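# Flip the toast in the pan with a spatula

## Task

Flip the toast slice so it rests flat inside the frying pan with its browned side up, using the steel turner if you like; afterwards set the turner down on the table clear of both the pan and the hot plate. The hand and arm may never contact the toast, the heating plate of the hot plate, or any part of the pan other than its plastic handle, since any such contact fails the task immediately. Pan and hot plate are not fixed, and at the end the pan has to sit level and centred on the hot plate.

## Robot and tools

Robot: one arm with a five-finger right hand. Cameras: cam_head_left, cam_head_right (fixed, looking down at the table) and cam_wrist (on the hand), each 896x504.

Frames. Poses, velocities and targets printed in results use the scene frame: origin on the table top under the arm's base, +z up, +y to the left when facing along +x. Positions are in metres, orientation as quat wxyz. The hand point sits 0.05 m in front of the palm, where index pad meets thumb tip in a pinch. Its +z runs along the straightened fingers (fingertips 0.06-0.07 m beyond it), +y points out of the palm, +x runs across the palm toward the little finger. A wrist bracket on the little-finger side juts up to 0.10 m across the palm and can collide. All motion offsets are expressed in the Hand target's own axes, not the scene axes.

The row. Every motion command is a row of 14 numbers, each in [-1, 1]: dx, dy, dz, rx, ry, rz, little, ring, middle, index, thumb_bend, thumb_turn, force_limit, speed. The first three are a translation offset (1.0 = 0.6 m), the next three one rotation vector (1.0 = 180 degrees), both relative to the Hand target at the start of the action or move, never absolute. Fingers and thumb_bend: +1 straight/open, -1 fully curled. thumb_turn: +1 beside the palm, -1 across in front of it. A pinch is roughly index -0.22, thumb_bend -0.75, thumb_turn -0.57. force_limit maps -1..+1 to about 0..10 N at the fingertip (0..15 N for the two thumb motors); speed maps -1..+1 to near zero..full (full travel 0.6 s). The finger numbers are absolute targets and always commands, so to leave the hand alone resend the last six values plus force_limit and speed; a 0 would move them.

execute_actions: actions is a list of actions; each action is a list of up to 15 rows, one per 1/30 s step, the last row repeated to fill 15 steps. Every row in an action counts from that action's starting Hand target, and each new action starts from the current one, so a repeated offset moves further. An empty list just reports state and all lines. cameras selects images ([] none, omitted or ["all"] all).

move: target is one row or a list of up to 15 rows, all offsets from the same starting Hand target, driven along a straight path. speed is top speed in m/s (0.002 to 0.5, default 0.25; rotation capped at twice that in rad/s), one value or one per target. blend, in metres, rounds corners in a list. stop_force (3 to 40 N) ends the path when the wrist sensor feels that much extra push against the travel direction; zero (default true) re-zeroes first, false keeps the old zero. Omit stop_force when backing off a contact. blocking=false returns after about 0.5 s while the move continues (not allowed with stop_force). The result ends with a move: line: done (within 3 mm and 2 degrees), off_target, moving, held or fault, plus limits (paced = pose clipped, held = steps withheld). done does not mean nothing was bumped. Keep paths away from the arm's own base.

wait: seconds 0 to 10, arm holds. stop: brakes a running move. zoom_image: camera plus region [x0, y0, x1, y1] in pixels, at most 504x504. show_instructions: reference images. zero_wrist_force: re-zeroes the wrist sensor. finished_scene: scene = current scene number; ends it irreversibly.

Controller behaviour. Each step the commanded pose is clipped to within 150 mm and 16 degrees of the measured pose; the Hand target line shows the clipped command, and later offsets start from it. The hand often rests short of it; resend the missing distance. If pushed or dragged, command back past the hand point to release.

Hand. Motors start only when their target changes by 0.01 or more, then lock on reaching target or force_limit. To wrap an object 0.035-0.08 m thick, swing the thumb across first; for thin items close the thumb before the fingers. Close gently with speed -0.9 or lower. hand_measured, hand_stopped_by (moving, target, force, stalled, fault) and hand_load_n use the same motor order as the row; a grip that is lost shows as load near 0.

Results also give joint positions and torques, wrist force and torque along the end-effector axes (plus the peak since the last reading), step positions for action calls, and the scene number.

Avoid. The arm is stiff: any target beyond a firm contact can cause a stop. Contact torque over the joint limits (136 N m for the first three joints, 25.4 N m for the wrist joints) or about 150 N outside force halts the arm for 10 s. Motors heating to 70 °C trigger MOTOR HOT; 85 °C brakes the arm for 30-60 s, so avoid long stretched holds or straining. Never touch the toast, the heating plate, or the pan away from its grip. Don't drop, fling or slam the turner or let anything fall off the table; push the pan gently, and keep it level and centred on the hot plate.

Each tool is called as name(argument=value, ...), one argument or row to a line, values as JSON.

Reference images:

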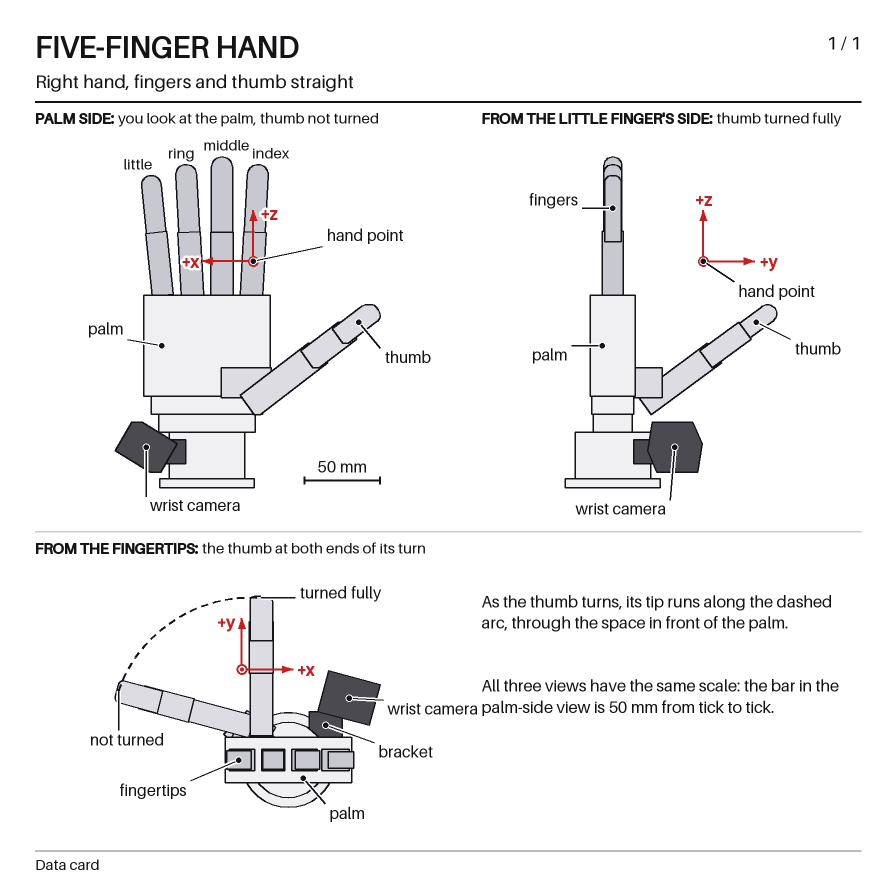

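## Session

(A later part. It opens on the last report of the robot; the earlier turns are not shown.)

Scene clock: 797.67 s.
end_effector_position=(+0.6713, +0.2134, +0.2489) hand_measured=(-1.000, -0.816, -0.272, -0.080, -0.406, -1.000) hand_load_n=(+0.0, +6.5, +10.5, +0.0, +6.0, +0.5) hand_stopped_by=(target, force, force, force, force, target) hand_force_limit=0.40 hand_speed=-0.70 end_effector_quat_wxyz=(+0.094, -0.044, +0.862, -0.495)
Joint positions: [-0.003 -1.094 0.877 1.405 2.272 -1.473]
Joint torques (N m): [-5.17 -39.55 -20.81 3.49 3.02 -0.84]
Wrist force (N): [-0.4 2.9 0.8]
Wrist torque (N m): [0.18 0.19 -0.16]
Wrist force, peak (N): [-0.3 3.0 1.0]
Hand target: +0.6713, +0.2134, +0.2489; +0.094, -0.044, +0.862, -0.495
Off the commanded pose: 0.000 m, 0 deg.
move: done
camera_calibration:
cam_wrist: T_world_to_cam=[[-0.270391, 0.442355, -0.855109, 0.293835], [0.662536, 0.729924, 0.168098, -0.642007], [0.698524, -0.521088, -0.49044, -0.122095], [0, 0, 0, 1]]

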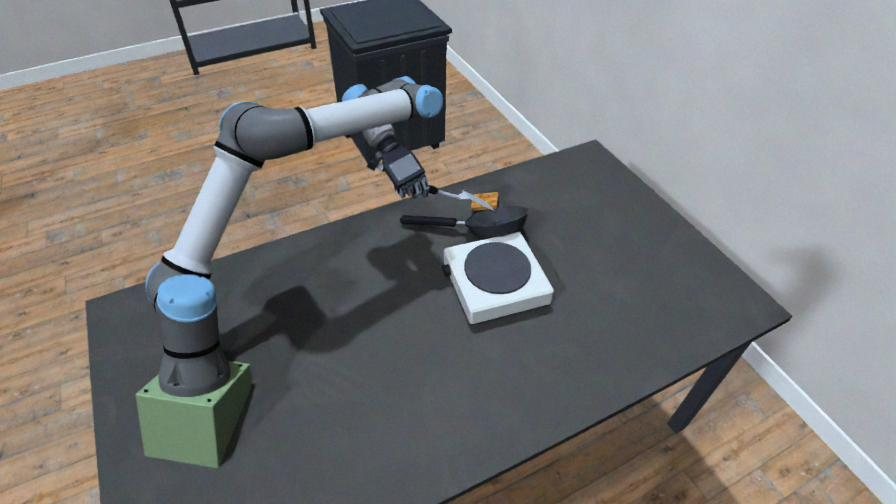

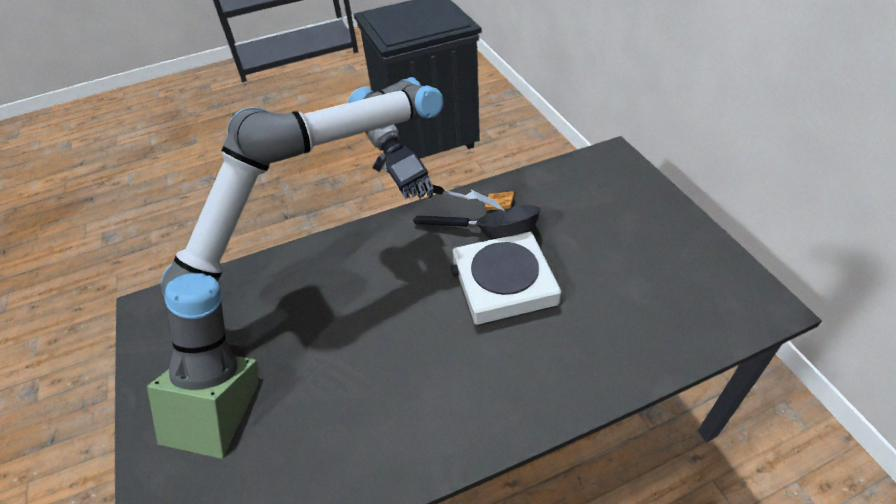

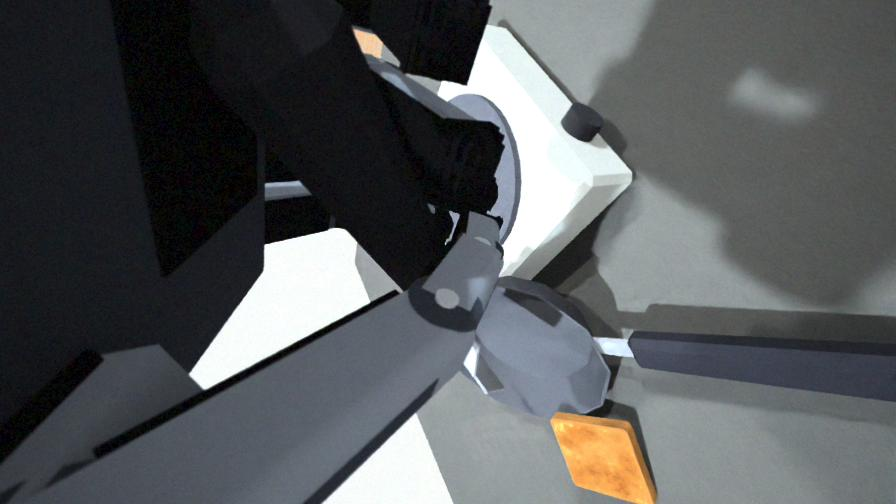

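move(
  target=[
    [0.315,-0.077,-0.11,0,0,0,-1,-1,-1,-0.95,-1,-1,0.4,-0.7],
    [0.455,-0.394,0.577,0,0,0,-1,-1,-1,-0.95,-1,-1,0.4,-0.7],
  ],
  speed=0.2,
  blend=[0.05,0],
)

zoom_image(
  camera="cam_head_left",
  region=[350, 200, 530, 400],
)

zoom_image(
  camera="cam_head_right",
  region=[350, 200, 530, 400],
)

Scene clock: 806.37 s.
end_effector_position=(+0.4717, -0.2452, +0.2504) hand_measured=(-1.000, -0.816, -0.272, -0.080, -0.406, -1.000) hand_load_n=(+0.0, +0.0, +10.0, +0.0, +6.0, +0.0) hand_stopped_by=(target, force, force, force, force, target) hand_force_limit=0.40 hand_speed=-0.70 end_effector_quat_wxyz=(+0.094, -0.044, +0.862, -0.495)
Joint positions: [-1.145 -1.461 1.874 0.374 1.579 -2.477]
Joint torques (N m): [-18.66 -7.53 -15.72 0.46 0.87 0.79]
Wrist force (N): [-0.5 1.0 0.2]
Wrist torque (N m): [0.21 -0.02 0.01]
Wrist force, peak (N): [-2.5 3.2 1.6]
Hand target: +0.4717, -0.2453, +0.2503; +0.094, -0.044, +0.862, -0.495
Off the commanded pose: 0.000 m, 0 deg.
move: done
camera_calibration:
cam_wrist: T_world_to_cam=[[-0.270383, 0.442325, -0.855127, 0.443982], [0.662541, 0.729925, 0.168074, -0.175236], [0.698521, -0.521112, -0.490418, -0.220916], [0, 0, 0, 1]]

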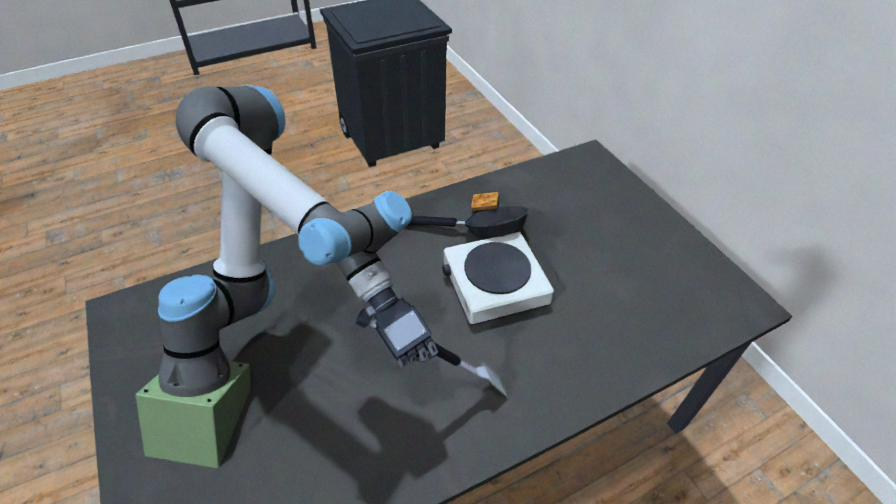

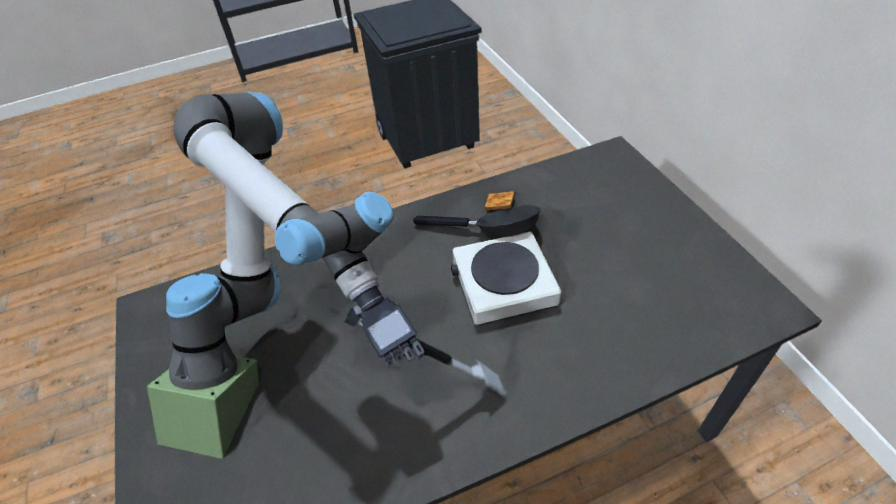

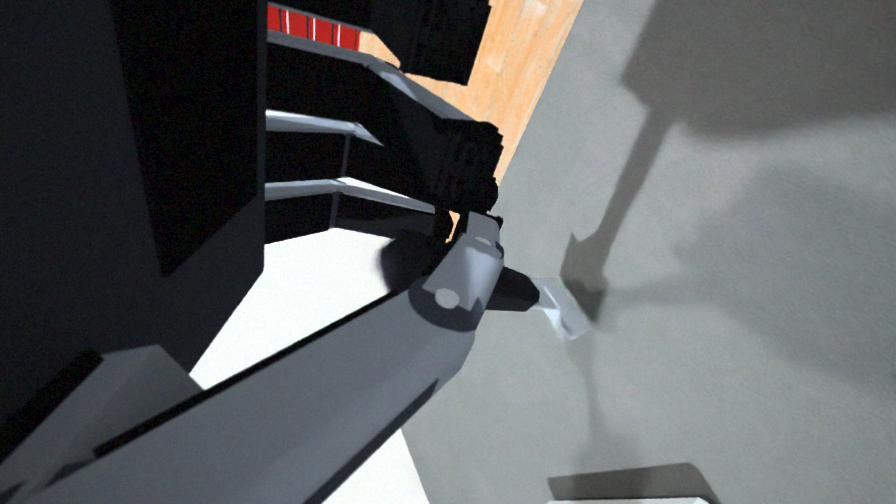

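Scaled by 2.520.

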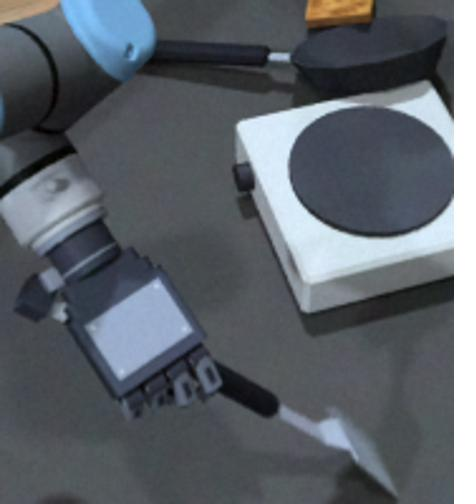

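Scaled by 2.520.

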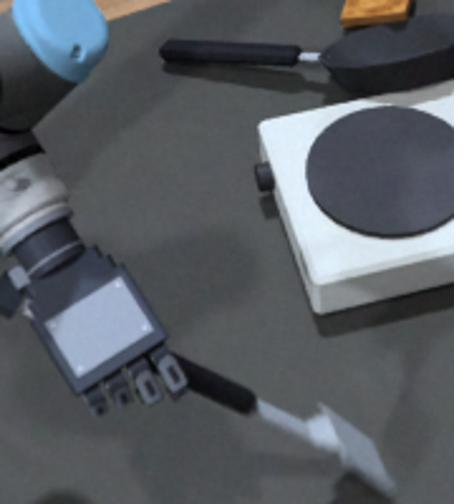

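move(
  target=[0.04,0.2863,0.1643,0,0,0,-1,-1,-1,-0.95,-1,-1,0.4,-0.7],
  speed=0.06,
  stop_force=3,
)

zoom_image(
  camera="cam_head_left",
  region=[370, 280, 530, 440],
)

zoom_image(
  camera="cam_head_right",
  region=[370, 280, 530, 440],
)

Scene clock: 813.43 s.
end_effector_position=(+0.4715, -0.2460, +0.0508) hand_measured=(-1.000, -0.816, -0.272, -0.080, -0.406, -1.000) hand_load_n=(+0.0, +0.0, +10.0, +0.0, +6.0, +0.0) hand_stopped_by=(target, force, force, force, force, target) hand_force_limit=0.40 hand_speed=-0.70 end_effector_quat_wxyz=(+0.094, -0.044, +0.862, -0.495)
Joint positions: [-0.88 -1.162 2.045 -0.075 1.765 -2.286]
Joint torques (N m): [-21.91 -37.38 -18.02 1.21 -0.24 -2.1]
Wrist force (N): [-0.2 1.1 0.2]
Wrist torque (N m): [0.18 -0.02 0.01]
Wrist force, peak (N): [-0.6 1.7 0.8]
Hand target: +0.4715, -0.2460, +0.0508; +0.094, -0.044, +0.862, -0.495
Off the commanded pose: 0.000 m, 0 deg.
move: done
camera_calibration:
cam_wrist: T_world_to_cam=[[-0.270402, 0.442364, -0.8551, 0.273665], [0.662544, 0.729918, 0.168093, -0.140991], [0.698511, -0.521089, -0.490457, -0.319032], [0, 0, 0, 1]]

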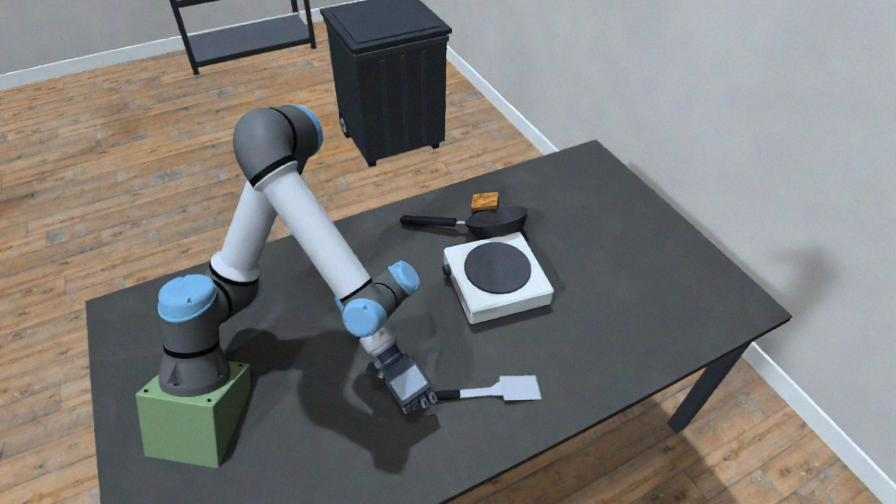

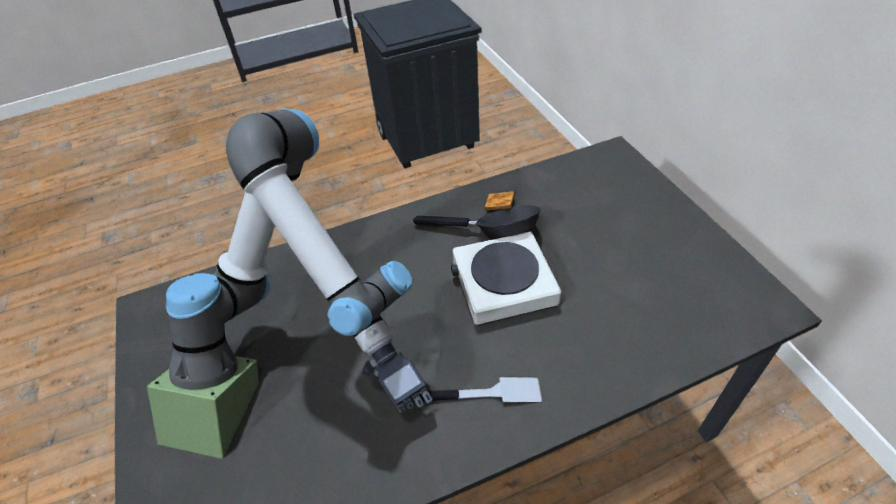

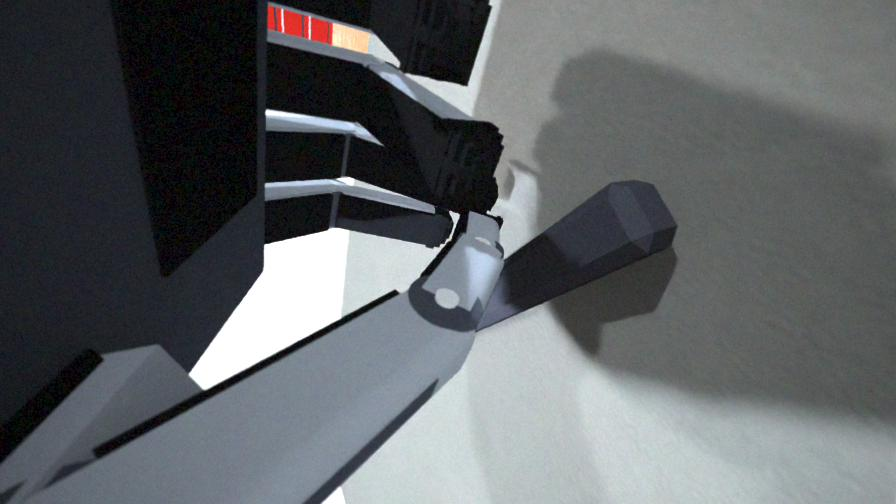

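Scaled by 3.150.

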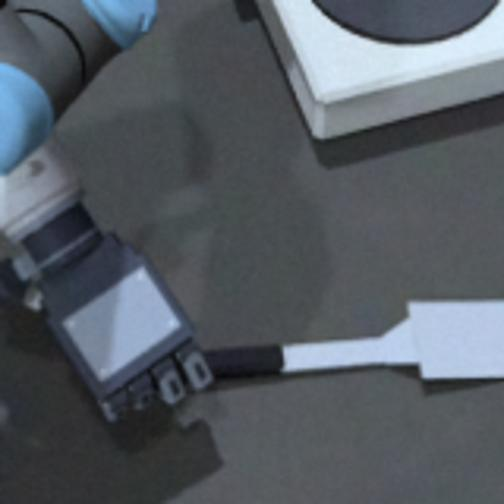

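Scaled by 3.150.

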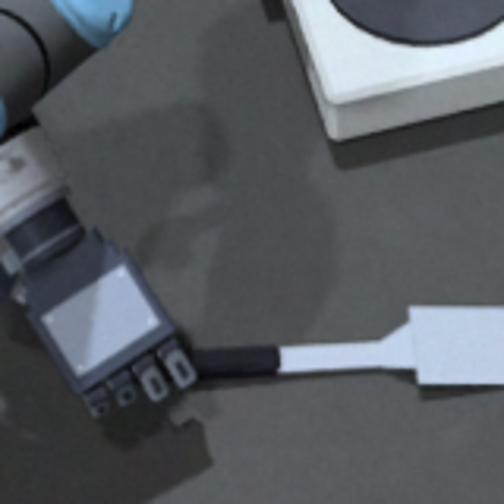

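move(
  target=[0,0,0,0,0,0,0.3,0.3,0.3,0.3,0.0,-1,0.4,-0.2],
  cameras=["cam_wrist"],
)

move(
  target=[-0.03,-0.2147,-0.1232,0,0,0,0.3,0.3,0.3,0.3,0.0,-1,0.4,-0.2],
  speed=0.06,
)

Scene clock: 817.07 s.
end_effector_position=(+0.4715, -0.2460, +0.0508) hand_measured=(+0.300, +0.300, +0.300, +0.300, +0.000, -1.000) hand_load_n=(+0.0, +0.0, +0.0, +0.0, +0.0, +0.0) hand_stopped_by=(target, target, target, target, target, target) hand_force_limit=0.40 hand_speed=-0.20 end_effector_quat_wxyz=(+0.094, -0.044, +0.862, -0.495)
Joint positions: [-0.88 -1.162 2.045 -0.075 1.765 -2.286]
Joint torques (N m): [-20.96 -36.28 -14.76 -0.91 0.11 -2.01]
Wrist force (N): [-0.4 0.9 0.2]
Wrist torque (N m): [0.13 0.02 -0.01]
Wrist force, peak (N): [-0.5 1.3 0.3]
Hand target: +0.4715, -0.2460, +0.0508; +0.094, -0.044, +0.862, -0.495
Off the commanded pose: 0.000 m, 0 deg.
move: done
camera_calibration:
cam_wrist: T_world_to_cam=[[-0.270395, 0.442351, -0.85511, 0.273663], [0.662535, 0.729926, 0.168093, -0.140986], [0.698523, -0.521089, -0.490441, -0.319042], [0, 0, 0, 1]]
Images, in order: cam_wrist.

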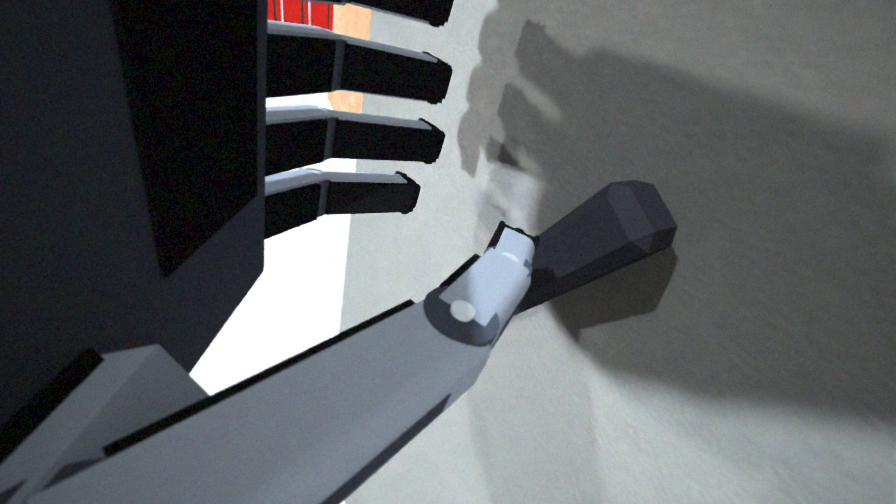

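Scene clock: 819.90 s.
end_effector_position=(+0.4717, -0.2455, +0.2005) hand_measured=(+0.300, +0.300, +0.300, +0.300, +0.000, -1.000) hand_load_n=(+0.0, -0.5, +0.0, +0.0, +0.0, +0.0) hand_stopped_by=(target, target, target, target, target, target) hand_force_limit=0.40 hand_speed=-0.20 end_effector_quat_wxyz=(+0.094, -0.044, +0.862, -0.495)
Joint positions: [-1.08 -1.41 1.942 0.257 1.625 -2.431]
Joint torques (N m): [-5.21 -5.03 -10.95 -1.69 2.48 1.96]
Wrist force (N): [-0.3 0.7 0.7]
Wrist torque (N m): [0.08 -0.04 0.03]
Wrist force, peak (N): [-0.6 1.6 0.8]
Hand target: +0.4716, -0.2455, +0.2004; +0.094, -0.044, +0.862, -0.495
Off the commanded pose: 0.000 m, 0 deg.
move: done
camera_calibration:
cam_wrist: T_world_to_cam=[[-0.270424, 0.442158, -0.8552, 0.401478], [0.662423, 0.730052, 0.167988, -0.166541], [0.698618, -0.521076, -0.490319, -0.245535], [0, 0, 0, 1]]

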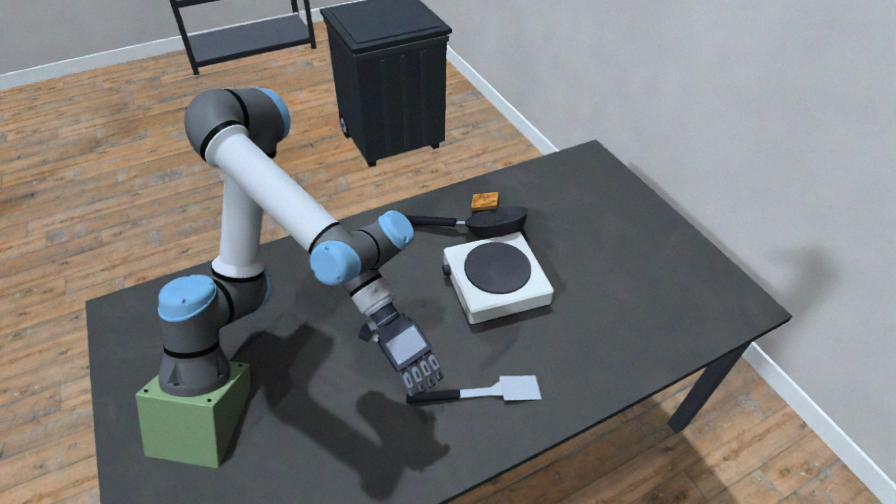

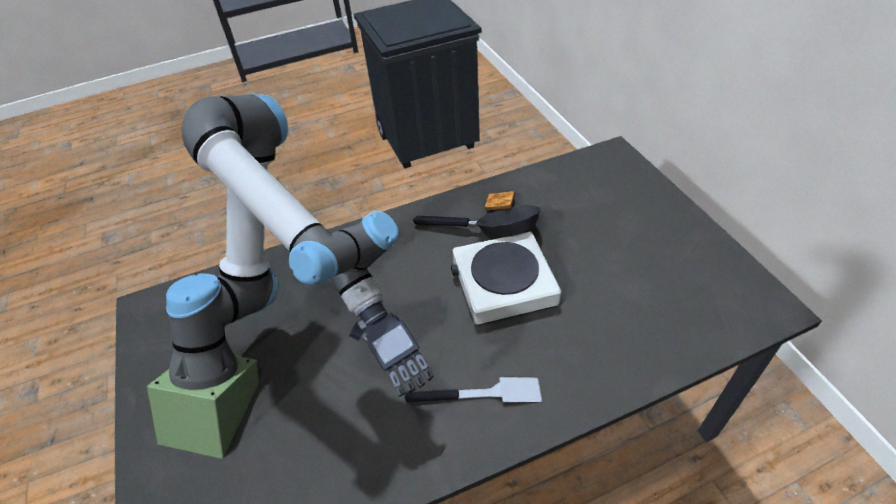

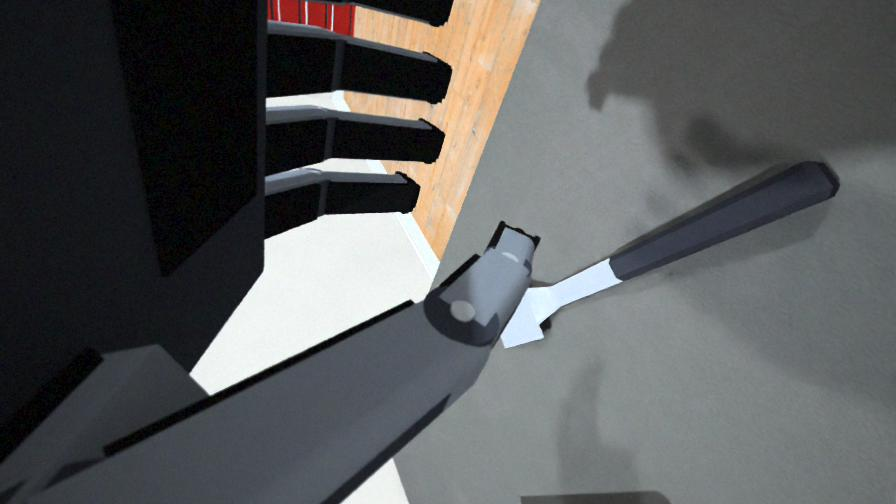

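move(
  target=[
    [-0.03,-0.215,-0.123,0,0,0,0.6,0.6,0.6,0.6,-0.2,-1,0.4,0],
    [-0.508,0.467,-0.691,-0.047,-0.663,-0.401,0.6,0.6,0.6,0.6,-0.2,-1,0.4,0],
  ],
  speed=0.3,
  blend=[0.05,0],
)

zoom_image(
  camera="cam_wrist",
  region=[250, 0, 750, 504],
)

Scene clock: 835.57 s.
end_effector_position=(+0.6890, +0.2985, +0.1985) hand_measured=(+0.600, +0.600, +0.600, +0.600, -0.200, -1.000) hand_load_n=(+0.0, +0.0, +0.0, +0.0, +0.0, +0.0) hand_stopped_by=(target, target, target, target, target, target) hand_force_limit=0.40 hand_speed=0.00 end_effector_quat_wxyz=(-0.481, +0.836, -0.228, +0.132)
Joint positions: [-0.461 -1.271 1.314 0.114 0.231 -3.324]
Joint torques (N m): [-7.25 -47.87 -24.68 -0.32 -1.53 1.29]
Wrist force (N): [-0.5 0.6 -0.3]
Wrist torque (N m): [0.15 0.00 -0.03]
Wrist force, peak (N): [0.1 2.9 2.0]
Hand target: +0.6890, +0.2986, +0.1986; -0.481, +0.836, -0.228, +0.132
Off the commanded pose: 0.000 m, 0 deg.
move: done
camera_calibration:
cam_wrist: T_world_to_cam=[[0.00268675, -0.569507, -0.821982, 0.325246], [-0.989789, -0.118658, 0.0789767, 0.702112], [-0.142513, 0.813377, -0.564011, 0.0808801], [0, 0, 0, 1]]

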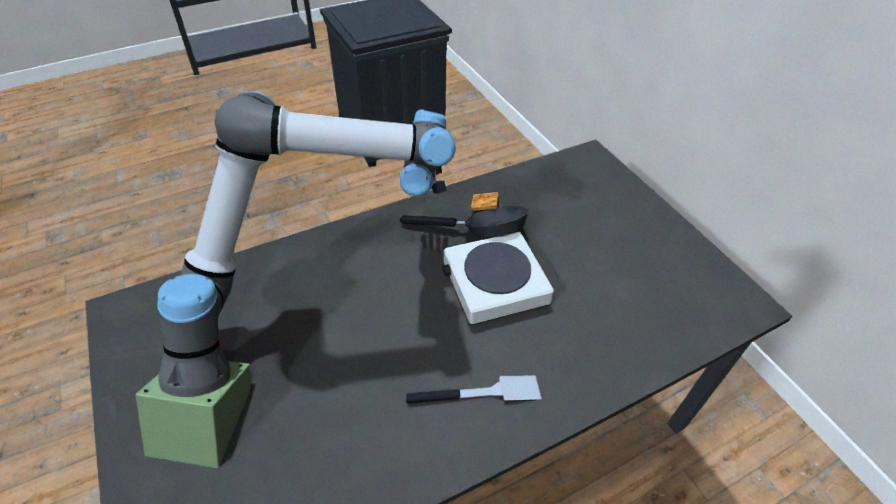

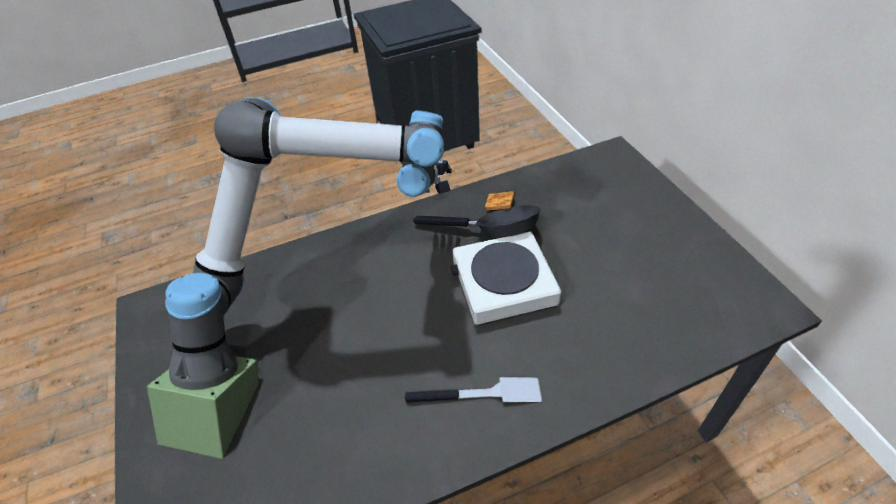

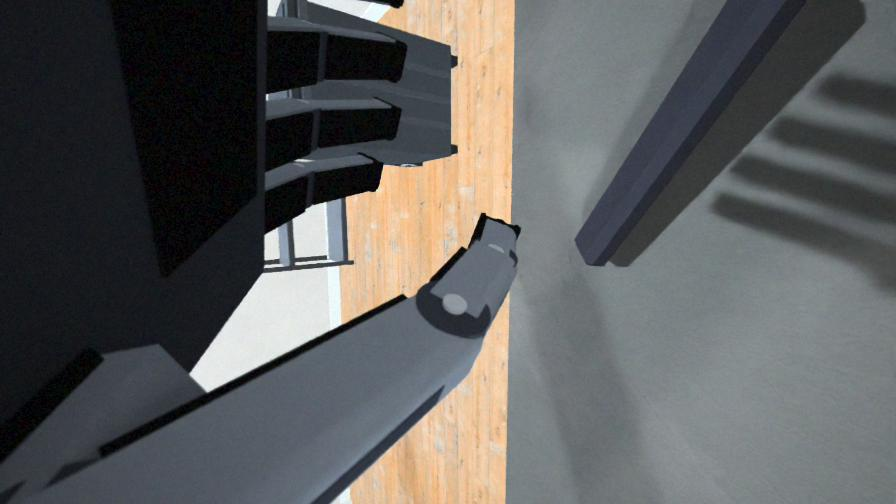

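Scaled by 1.000.

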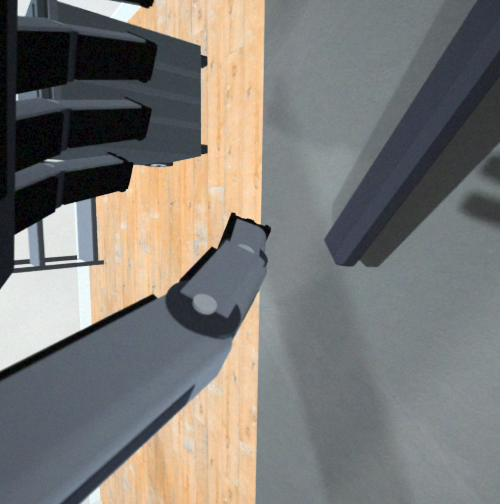

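move(
  target=[0.0155,0.169,0.136,0,0,0,0.35,0.35,0.35,0.35,-0.3,-1,0.4,0],
  speed=0.06,
  stop_force=4,
  cameras=["cam_wrist","cam_head_left"],
)

Scene clock: 843.60 s.
end_effector_position=(+0.7071, +0.3108, +0.0699) hand_measured=(+0.350, +0.350, +0.350, +0.350, -0.300, -1.000) hand_load_n=(+0.0, +0.0, +0.0, +0.0, +0.0, +0.0) hand_stopped_by=(target, target, target, target, target, target) hand_force_limit=0.40 hand_speed=0.00 end_effector_quat_wxyz=(-0.481, +0.836, -0.228, +0.132)
Joint positions: [-0.327 -1.122 1.371 -0.149 0.364 -3.266]
Joint torques (N m): [-21.36 -54.3 -22.09 2.5 -1.31 -1.75]
Wrist force (N): [-0.5 0.9 0.6]
Wrist torque (N m): [0.14 -0.01 -0.03]
Wrist force, peak (N): [-0.3 1.4 1.0]
Hand target: +0.7071, +0.3108, +0.0699; -0.481, +0.836, -0.228, +0.132
Off the commanded pose: 0.000 m, 0 deg.
move: done
camera_calibration:
cam_wrist: T_world_to_cam=[[0.0029073, -0.56947, -0.822007, 0.226313], [-0.989771, -0.11889, 0.0788637, 0.73168], [-0.142639, 0.813369, -0.563991, 0.0010694], [0, 0, 0, 1]]
Images, in order: cam_head_left, cam_wrist.

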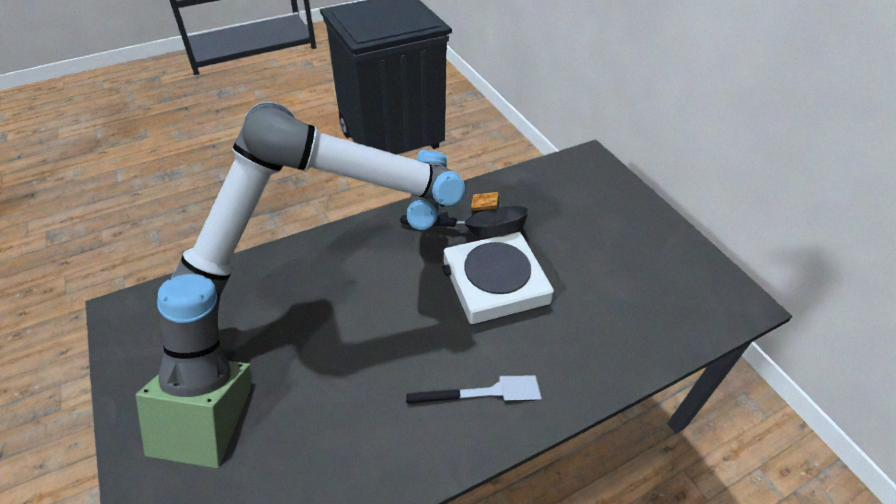

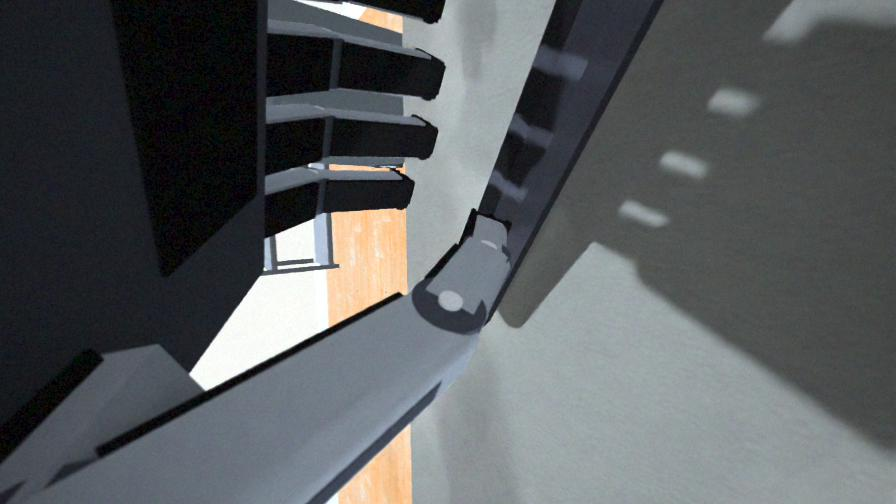

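move(
  target=[0,0.0553,0.0207,0,0,0,0.35,0.35,0.35,0.35,-0.3,-1,0.4,0],
  speed=0.02,
  stop_force=3,
  cameras=["cam_wrist","cam_head_left"],
)

Scene clock: 850.40 s.
end_effector_position=(+0.7041, +0.3057, +0.0350) hand_measured=(+0.350, +0.350, +0.350, +0.350, -0.300, -1.000) hand_load_n=(+0.0, +0.0, +0.0, +0.0, +0.0, +0.0) hand_stopped_by=(target, target, target, target, target, target) hand_force_limit=0.40 hand_speed=0.00 end_effector_quat_wxyz=(-0.481, +0.836, -0.228, +0.132)
Joint positions: [-0.309 -1.084 1.402 -0.223 0.382 -3.261]
Joint torques (N m): [-20.98 -54.94 -21.67 2.37 -1.27 0.82]
Wrist force (N): [-0.7 0.7 0.5]
Wrist torque (N m): [0.09 0.03 -0.05]
Wrist force, peak (N): [-0.4 1.3 0.6]
Hand target: +0.7041, +0.3057, +0.0350; -0.481, +0.836, -0.228, +0.132
Off the commanded pose: 0.000 m, 0 deg.
move: done
camera_calibration:
cam_wrist: T_world_to_cam=[[0.00288796, -0.569463, -0.822012, 0.194708], [-0.989771, -0.118879, 0.0788783, 0.730873], [-0.142638, 0.813375, -0.563981, -0.0148969], [0, 0, 0, 1]]
Images, in order: cam_head_left, cam_wrist.

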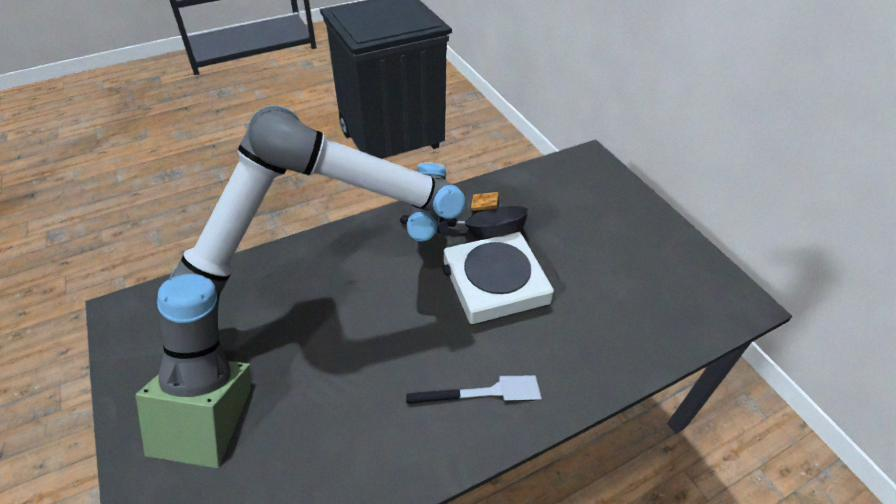

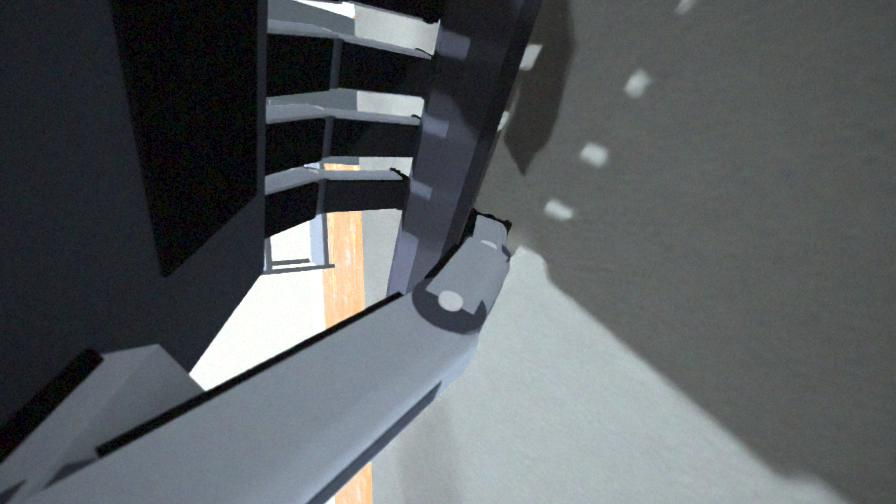

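move(
  target=[0,0.0245,0.014,0,0,0,0.35,0.35,0.35,0.35,-0.3,-1,0.4,0],
  speed=0.015,
  stop_force=3,
  cameras=[],
)

move(
  target=[0,0,0,0,0,0,-0.8,-0.8,-0.8,-0.8,-0.3,-1,-0.3,-0.6],
  cameras=[],
)

move(
  target=[0,0,0,0,0,0,-0.85,-0.85,-0.85,-0.85,-0.9,-1,0.5,-0.8],
  cameras=["cam_wrist","cam_head_left"],
)

Scene clock: 855.50 s.
end_effector_position=(+0.7041, +0.3056, +0.0198) hand_measured=(+0.350, +0.350, +0.350, +0.350, -0.300, -1.000) hand_load_n=(+0.0, +0.0, +0.0, +0.5, +0.0, +0.0) hand_stopped_by=(target, target, target, target, target, target) hand_force_limit=0.40 hand_speed=0.00 end_effector_quat_wxyz=(-0.481, +0.836, -0.228, +0.132)
Joint positions: [-0.297 -1.063 1.407 -0.251 0.394 -3.258]
Joint torques (N m): [-20.41 -52.86 -20.06 2.32 -0.98 -1.84]
Wrist force (N): [-1.3 -2.3 -1.9]
Wrist torque (N m): [0.26 0.04 -0.13]
Wrist force, peak (N): [-1.7 -11.3 -10.7]
Hand target: +0.7041, +0.3056, +0.0198; -0.481, +0.836, -0.228, +0.132 (not the last commanded pose)
Off the commanded pose: 0.002 m, 0 deg.
move: contact

Scene clock: 857.50 s.
end_effector_position=(+0.7041, +0.3056, +0.0198) hand_measured=(-0.800, -0.226, +0.332, -0.424, -0.298, -1.000) hand_load_n=(+0.5, +0.0, +9.0, +3.5, +3.0, -3.0) hand_stopped_by=(target, force, force, force, target, target) hand_force_limit=-0.30 hand_speed=-0.60 end_effector_quat_wxyz=(-0.481, +0.836, -0.228, +0.132)
Joint positions: [-0.297 -1.063 1.407 -0.251 0.394 -3.258]
Joint torques (N m): [-20.88 -30.06 -6.08 1.41 -0.4 -1.71]
Wrist force (N): [-0.5 -6.9 0.4]
Wrist torque (N m): [0.57 0.01 -0.21]
Wrist force, peak (N): [-0.9 -7.9 1.1]
Hand target: +0.7041, +0.3056, +0.0198; -0.481, +0.836, -0.228, +0.132
Off the commanded pose: 0.000 m, 0 deg.
move: done

Scene clock: 859.63 s.
end_effector_position=(+0.7041, +0.3056, +0.0198) hand_measured=(-0.850, -0.850, +0.332, -0.466, -0.342, -1.000) hand_load_n=(+0.5, +0.5, +9.5, +7.5, +11.0, -7.0) hand_stopped_by=(target, target, force, force, force, target) hand_force_limit=0.50 hand_speed=-0.80 end_effector_quat_wxyz=(-0.481, +0.836, -0.228, +0.132)
Joint positions: [-0.297 -1.063 1.407 -0.251 0.394 -3.258]
Joint torques (N m): [-21.05 -30.22 -6.35 0.34 0.35 -1.47]
Wrist force (N): [-0.4 -7.1 0.7]
Wrist torque (N m): [0.52 -0.01 -0.21]
Wrist force, peak (N): [-0.2 -7.3 0.7]
Hand target: +0.7041, +0.3056, +0.0198; -0.481, +0.836, -0.228, +0.132
Off the commanded pose: 0.000 m, 0 deg.
move: done
camera_calibration:
cam_wrist: T_world_to_cam=[[0.00289765, -0.569483, -0.821998, 0.18211], [-0.989768, -0.118896, 0.0788827, 0.732023], [-0.142655, 0.813359, -0.564001, -0.023409], [0, 0, 0, 1]]
Images, in order: cam_head_left, cam_wrist.

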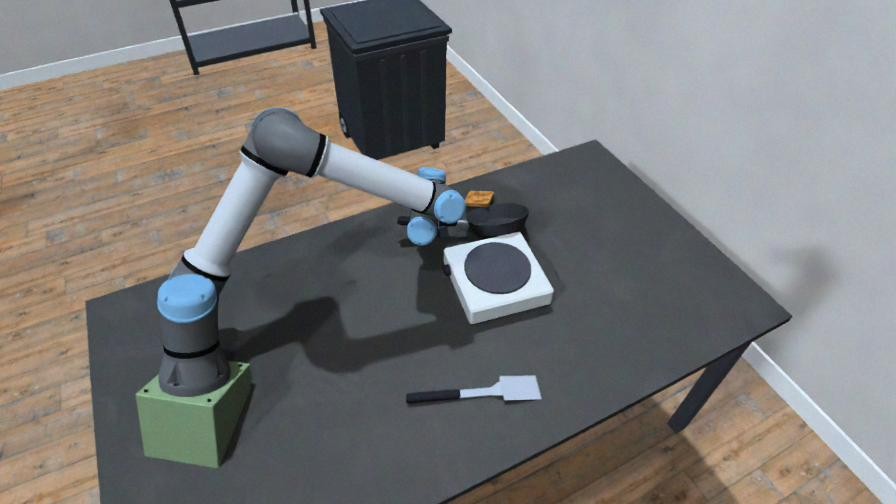

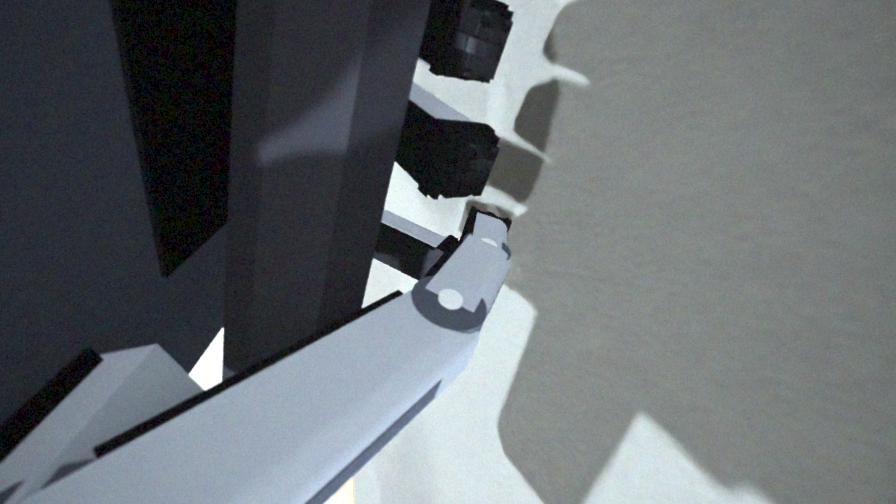

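move(
  target=[0,-0.0217,-0.0125,0,0,0,-0.85,-0.85,-0.87,-0.85,-0.9,-1,0.5,-0.8],
  speed=0.02,
  cameras=[],
)

move(
  target=[0,0,0,0,0,0,-1,-1,-1,-1,-1,-1,0.6,-0.8],
  cameras=["cam_wrist","cam_head_left","cam_head_right"],
)

Scene clock: 862.70 s.
end_effector_position=(+0.7041, +0.3056, +0.0350) hand_measured=(-0.850, -0.850, +0.332, -0.466, -0.342, -1.000) hand_load_n=(+7.5, +0.0, +0.0, +7.5, +11.0, -7.5) hand_stopped_by=(target, target, force, force, force, target) hand_force_limit=0.50 hand_speed=-0.80 end_effector_quat_wxyz=(-0.481, +0.836, -0.228, +0.132)
Joint positions: [-0.309 -1.084 1.403 -0.223 0.382 -3.261]
Joint torques (N m): [-10.83 -38.37 -21.6 -1.66 1.71 -2.71]
Wrist force (N): [-1.0 3.7 3.8]
Wrist torque (N m): [0.00 -0.66 0.56]
Wrist force, peak (N): [-0.4 -7.3 0.7]
Hand target: +0.7041, +0.3056, +0.0348; -0.481, +0.836, -0.228, +0.132
Off the commanded pose: 0.000 m, 0 deg.
move: done

Scene clock: 864.83 s.
end_effector_position=(+0.7041, +0.3056, +0.0348) hand_measured=(-0.858, -0.958, -0.286, -0.474, -0.352, -1.000) hand_load_n=(+5.5, +8.0, +11.0, +8.0, +12.5, -8.0) hand_stopped_by=(force, force, force, force, force, target) hand_force_limit=0.60 hand_speed=-0.80 end_effector_quat_wxyz=(-0.481, +0.836, -0.228, +0.132)
Joint positions: [-0.309 -1.083 1.403 -0.224 0.383 -3.261]
Joint torques (N m): [-8.62 -34.7 -12.46 -1.87 1.99 -1.31]
Wrist force (N): [-1.1 3.9 3.7]
Wrist torque (N m): [-0.03 -0.71 0.62]
Wrist force, peak (N): [-1.1 4.6 4.6]
Hand target: +0.7041, +0.3056, +0.0348; -0.481, +0.836, -0.228, +0.132
Off the commanded pose: 0.000 m, 0 deg.
move: done
camera_calibration:
cam_wrist: T_world_to_cam=[[0.00291351, -0.569488, -0.821995, 0.194479], [-0.989769, -0.118899, 0.0788667, 0.730864], [-0.142648, 0.813355, -0.564008, -0.0149775], [0, 0, 0, 1]]

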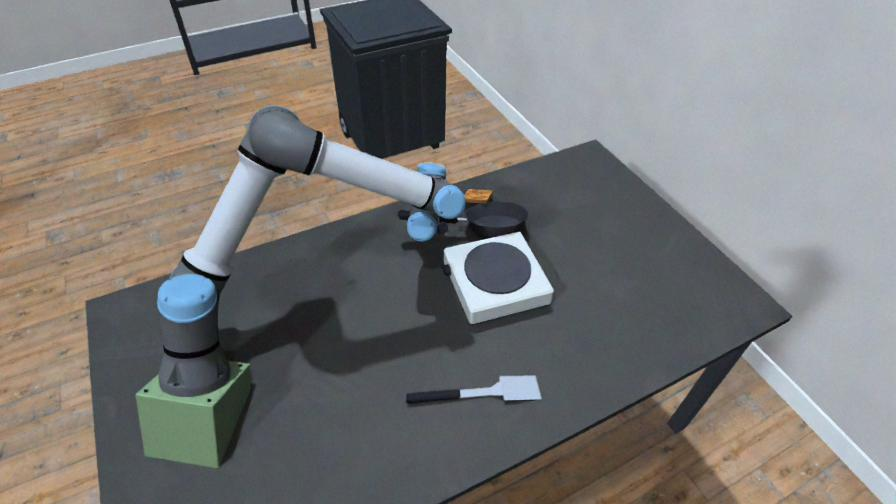

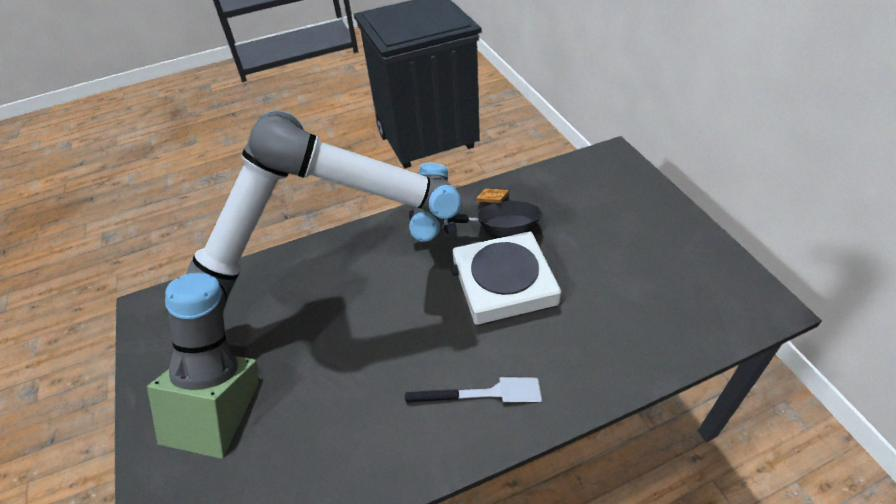

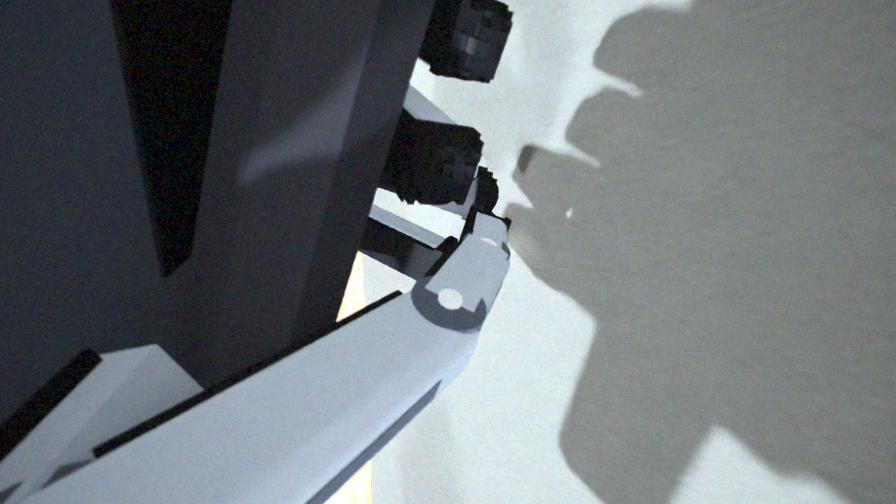

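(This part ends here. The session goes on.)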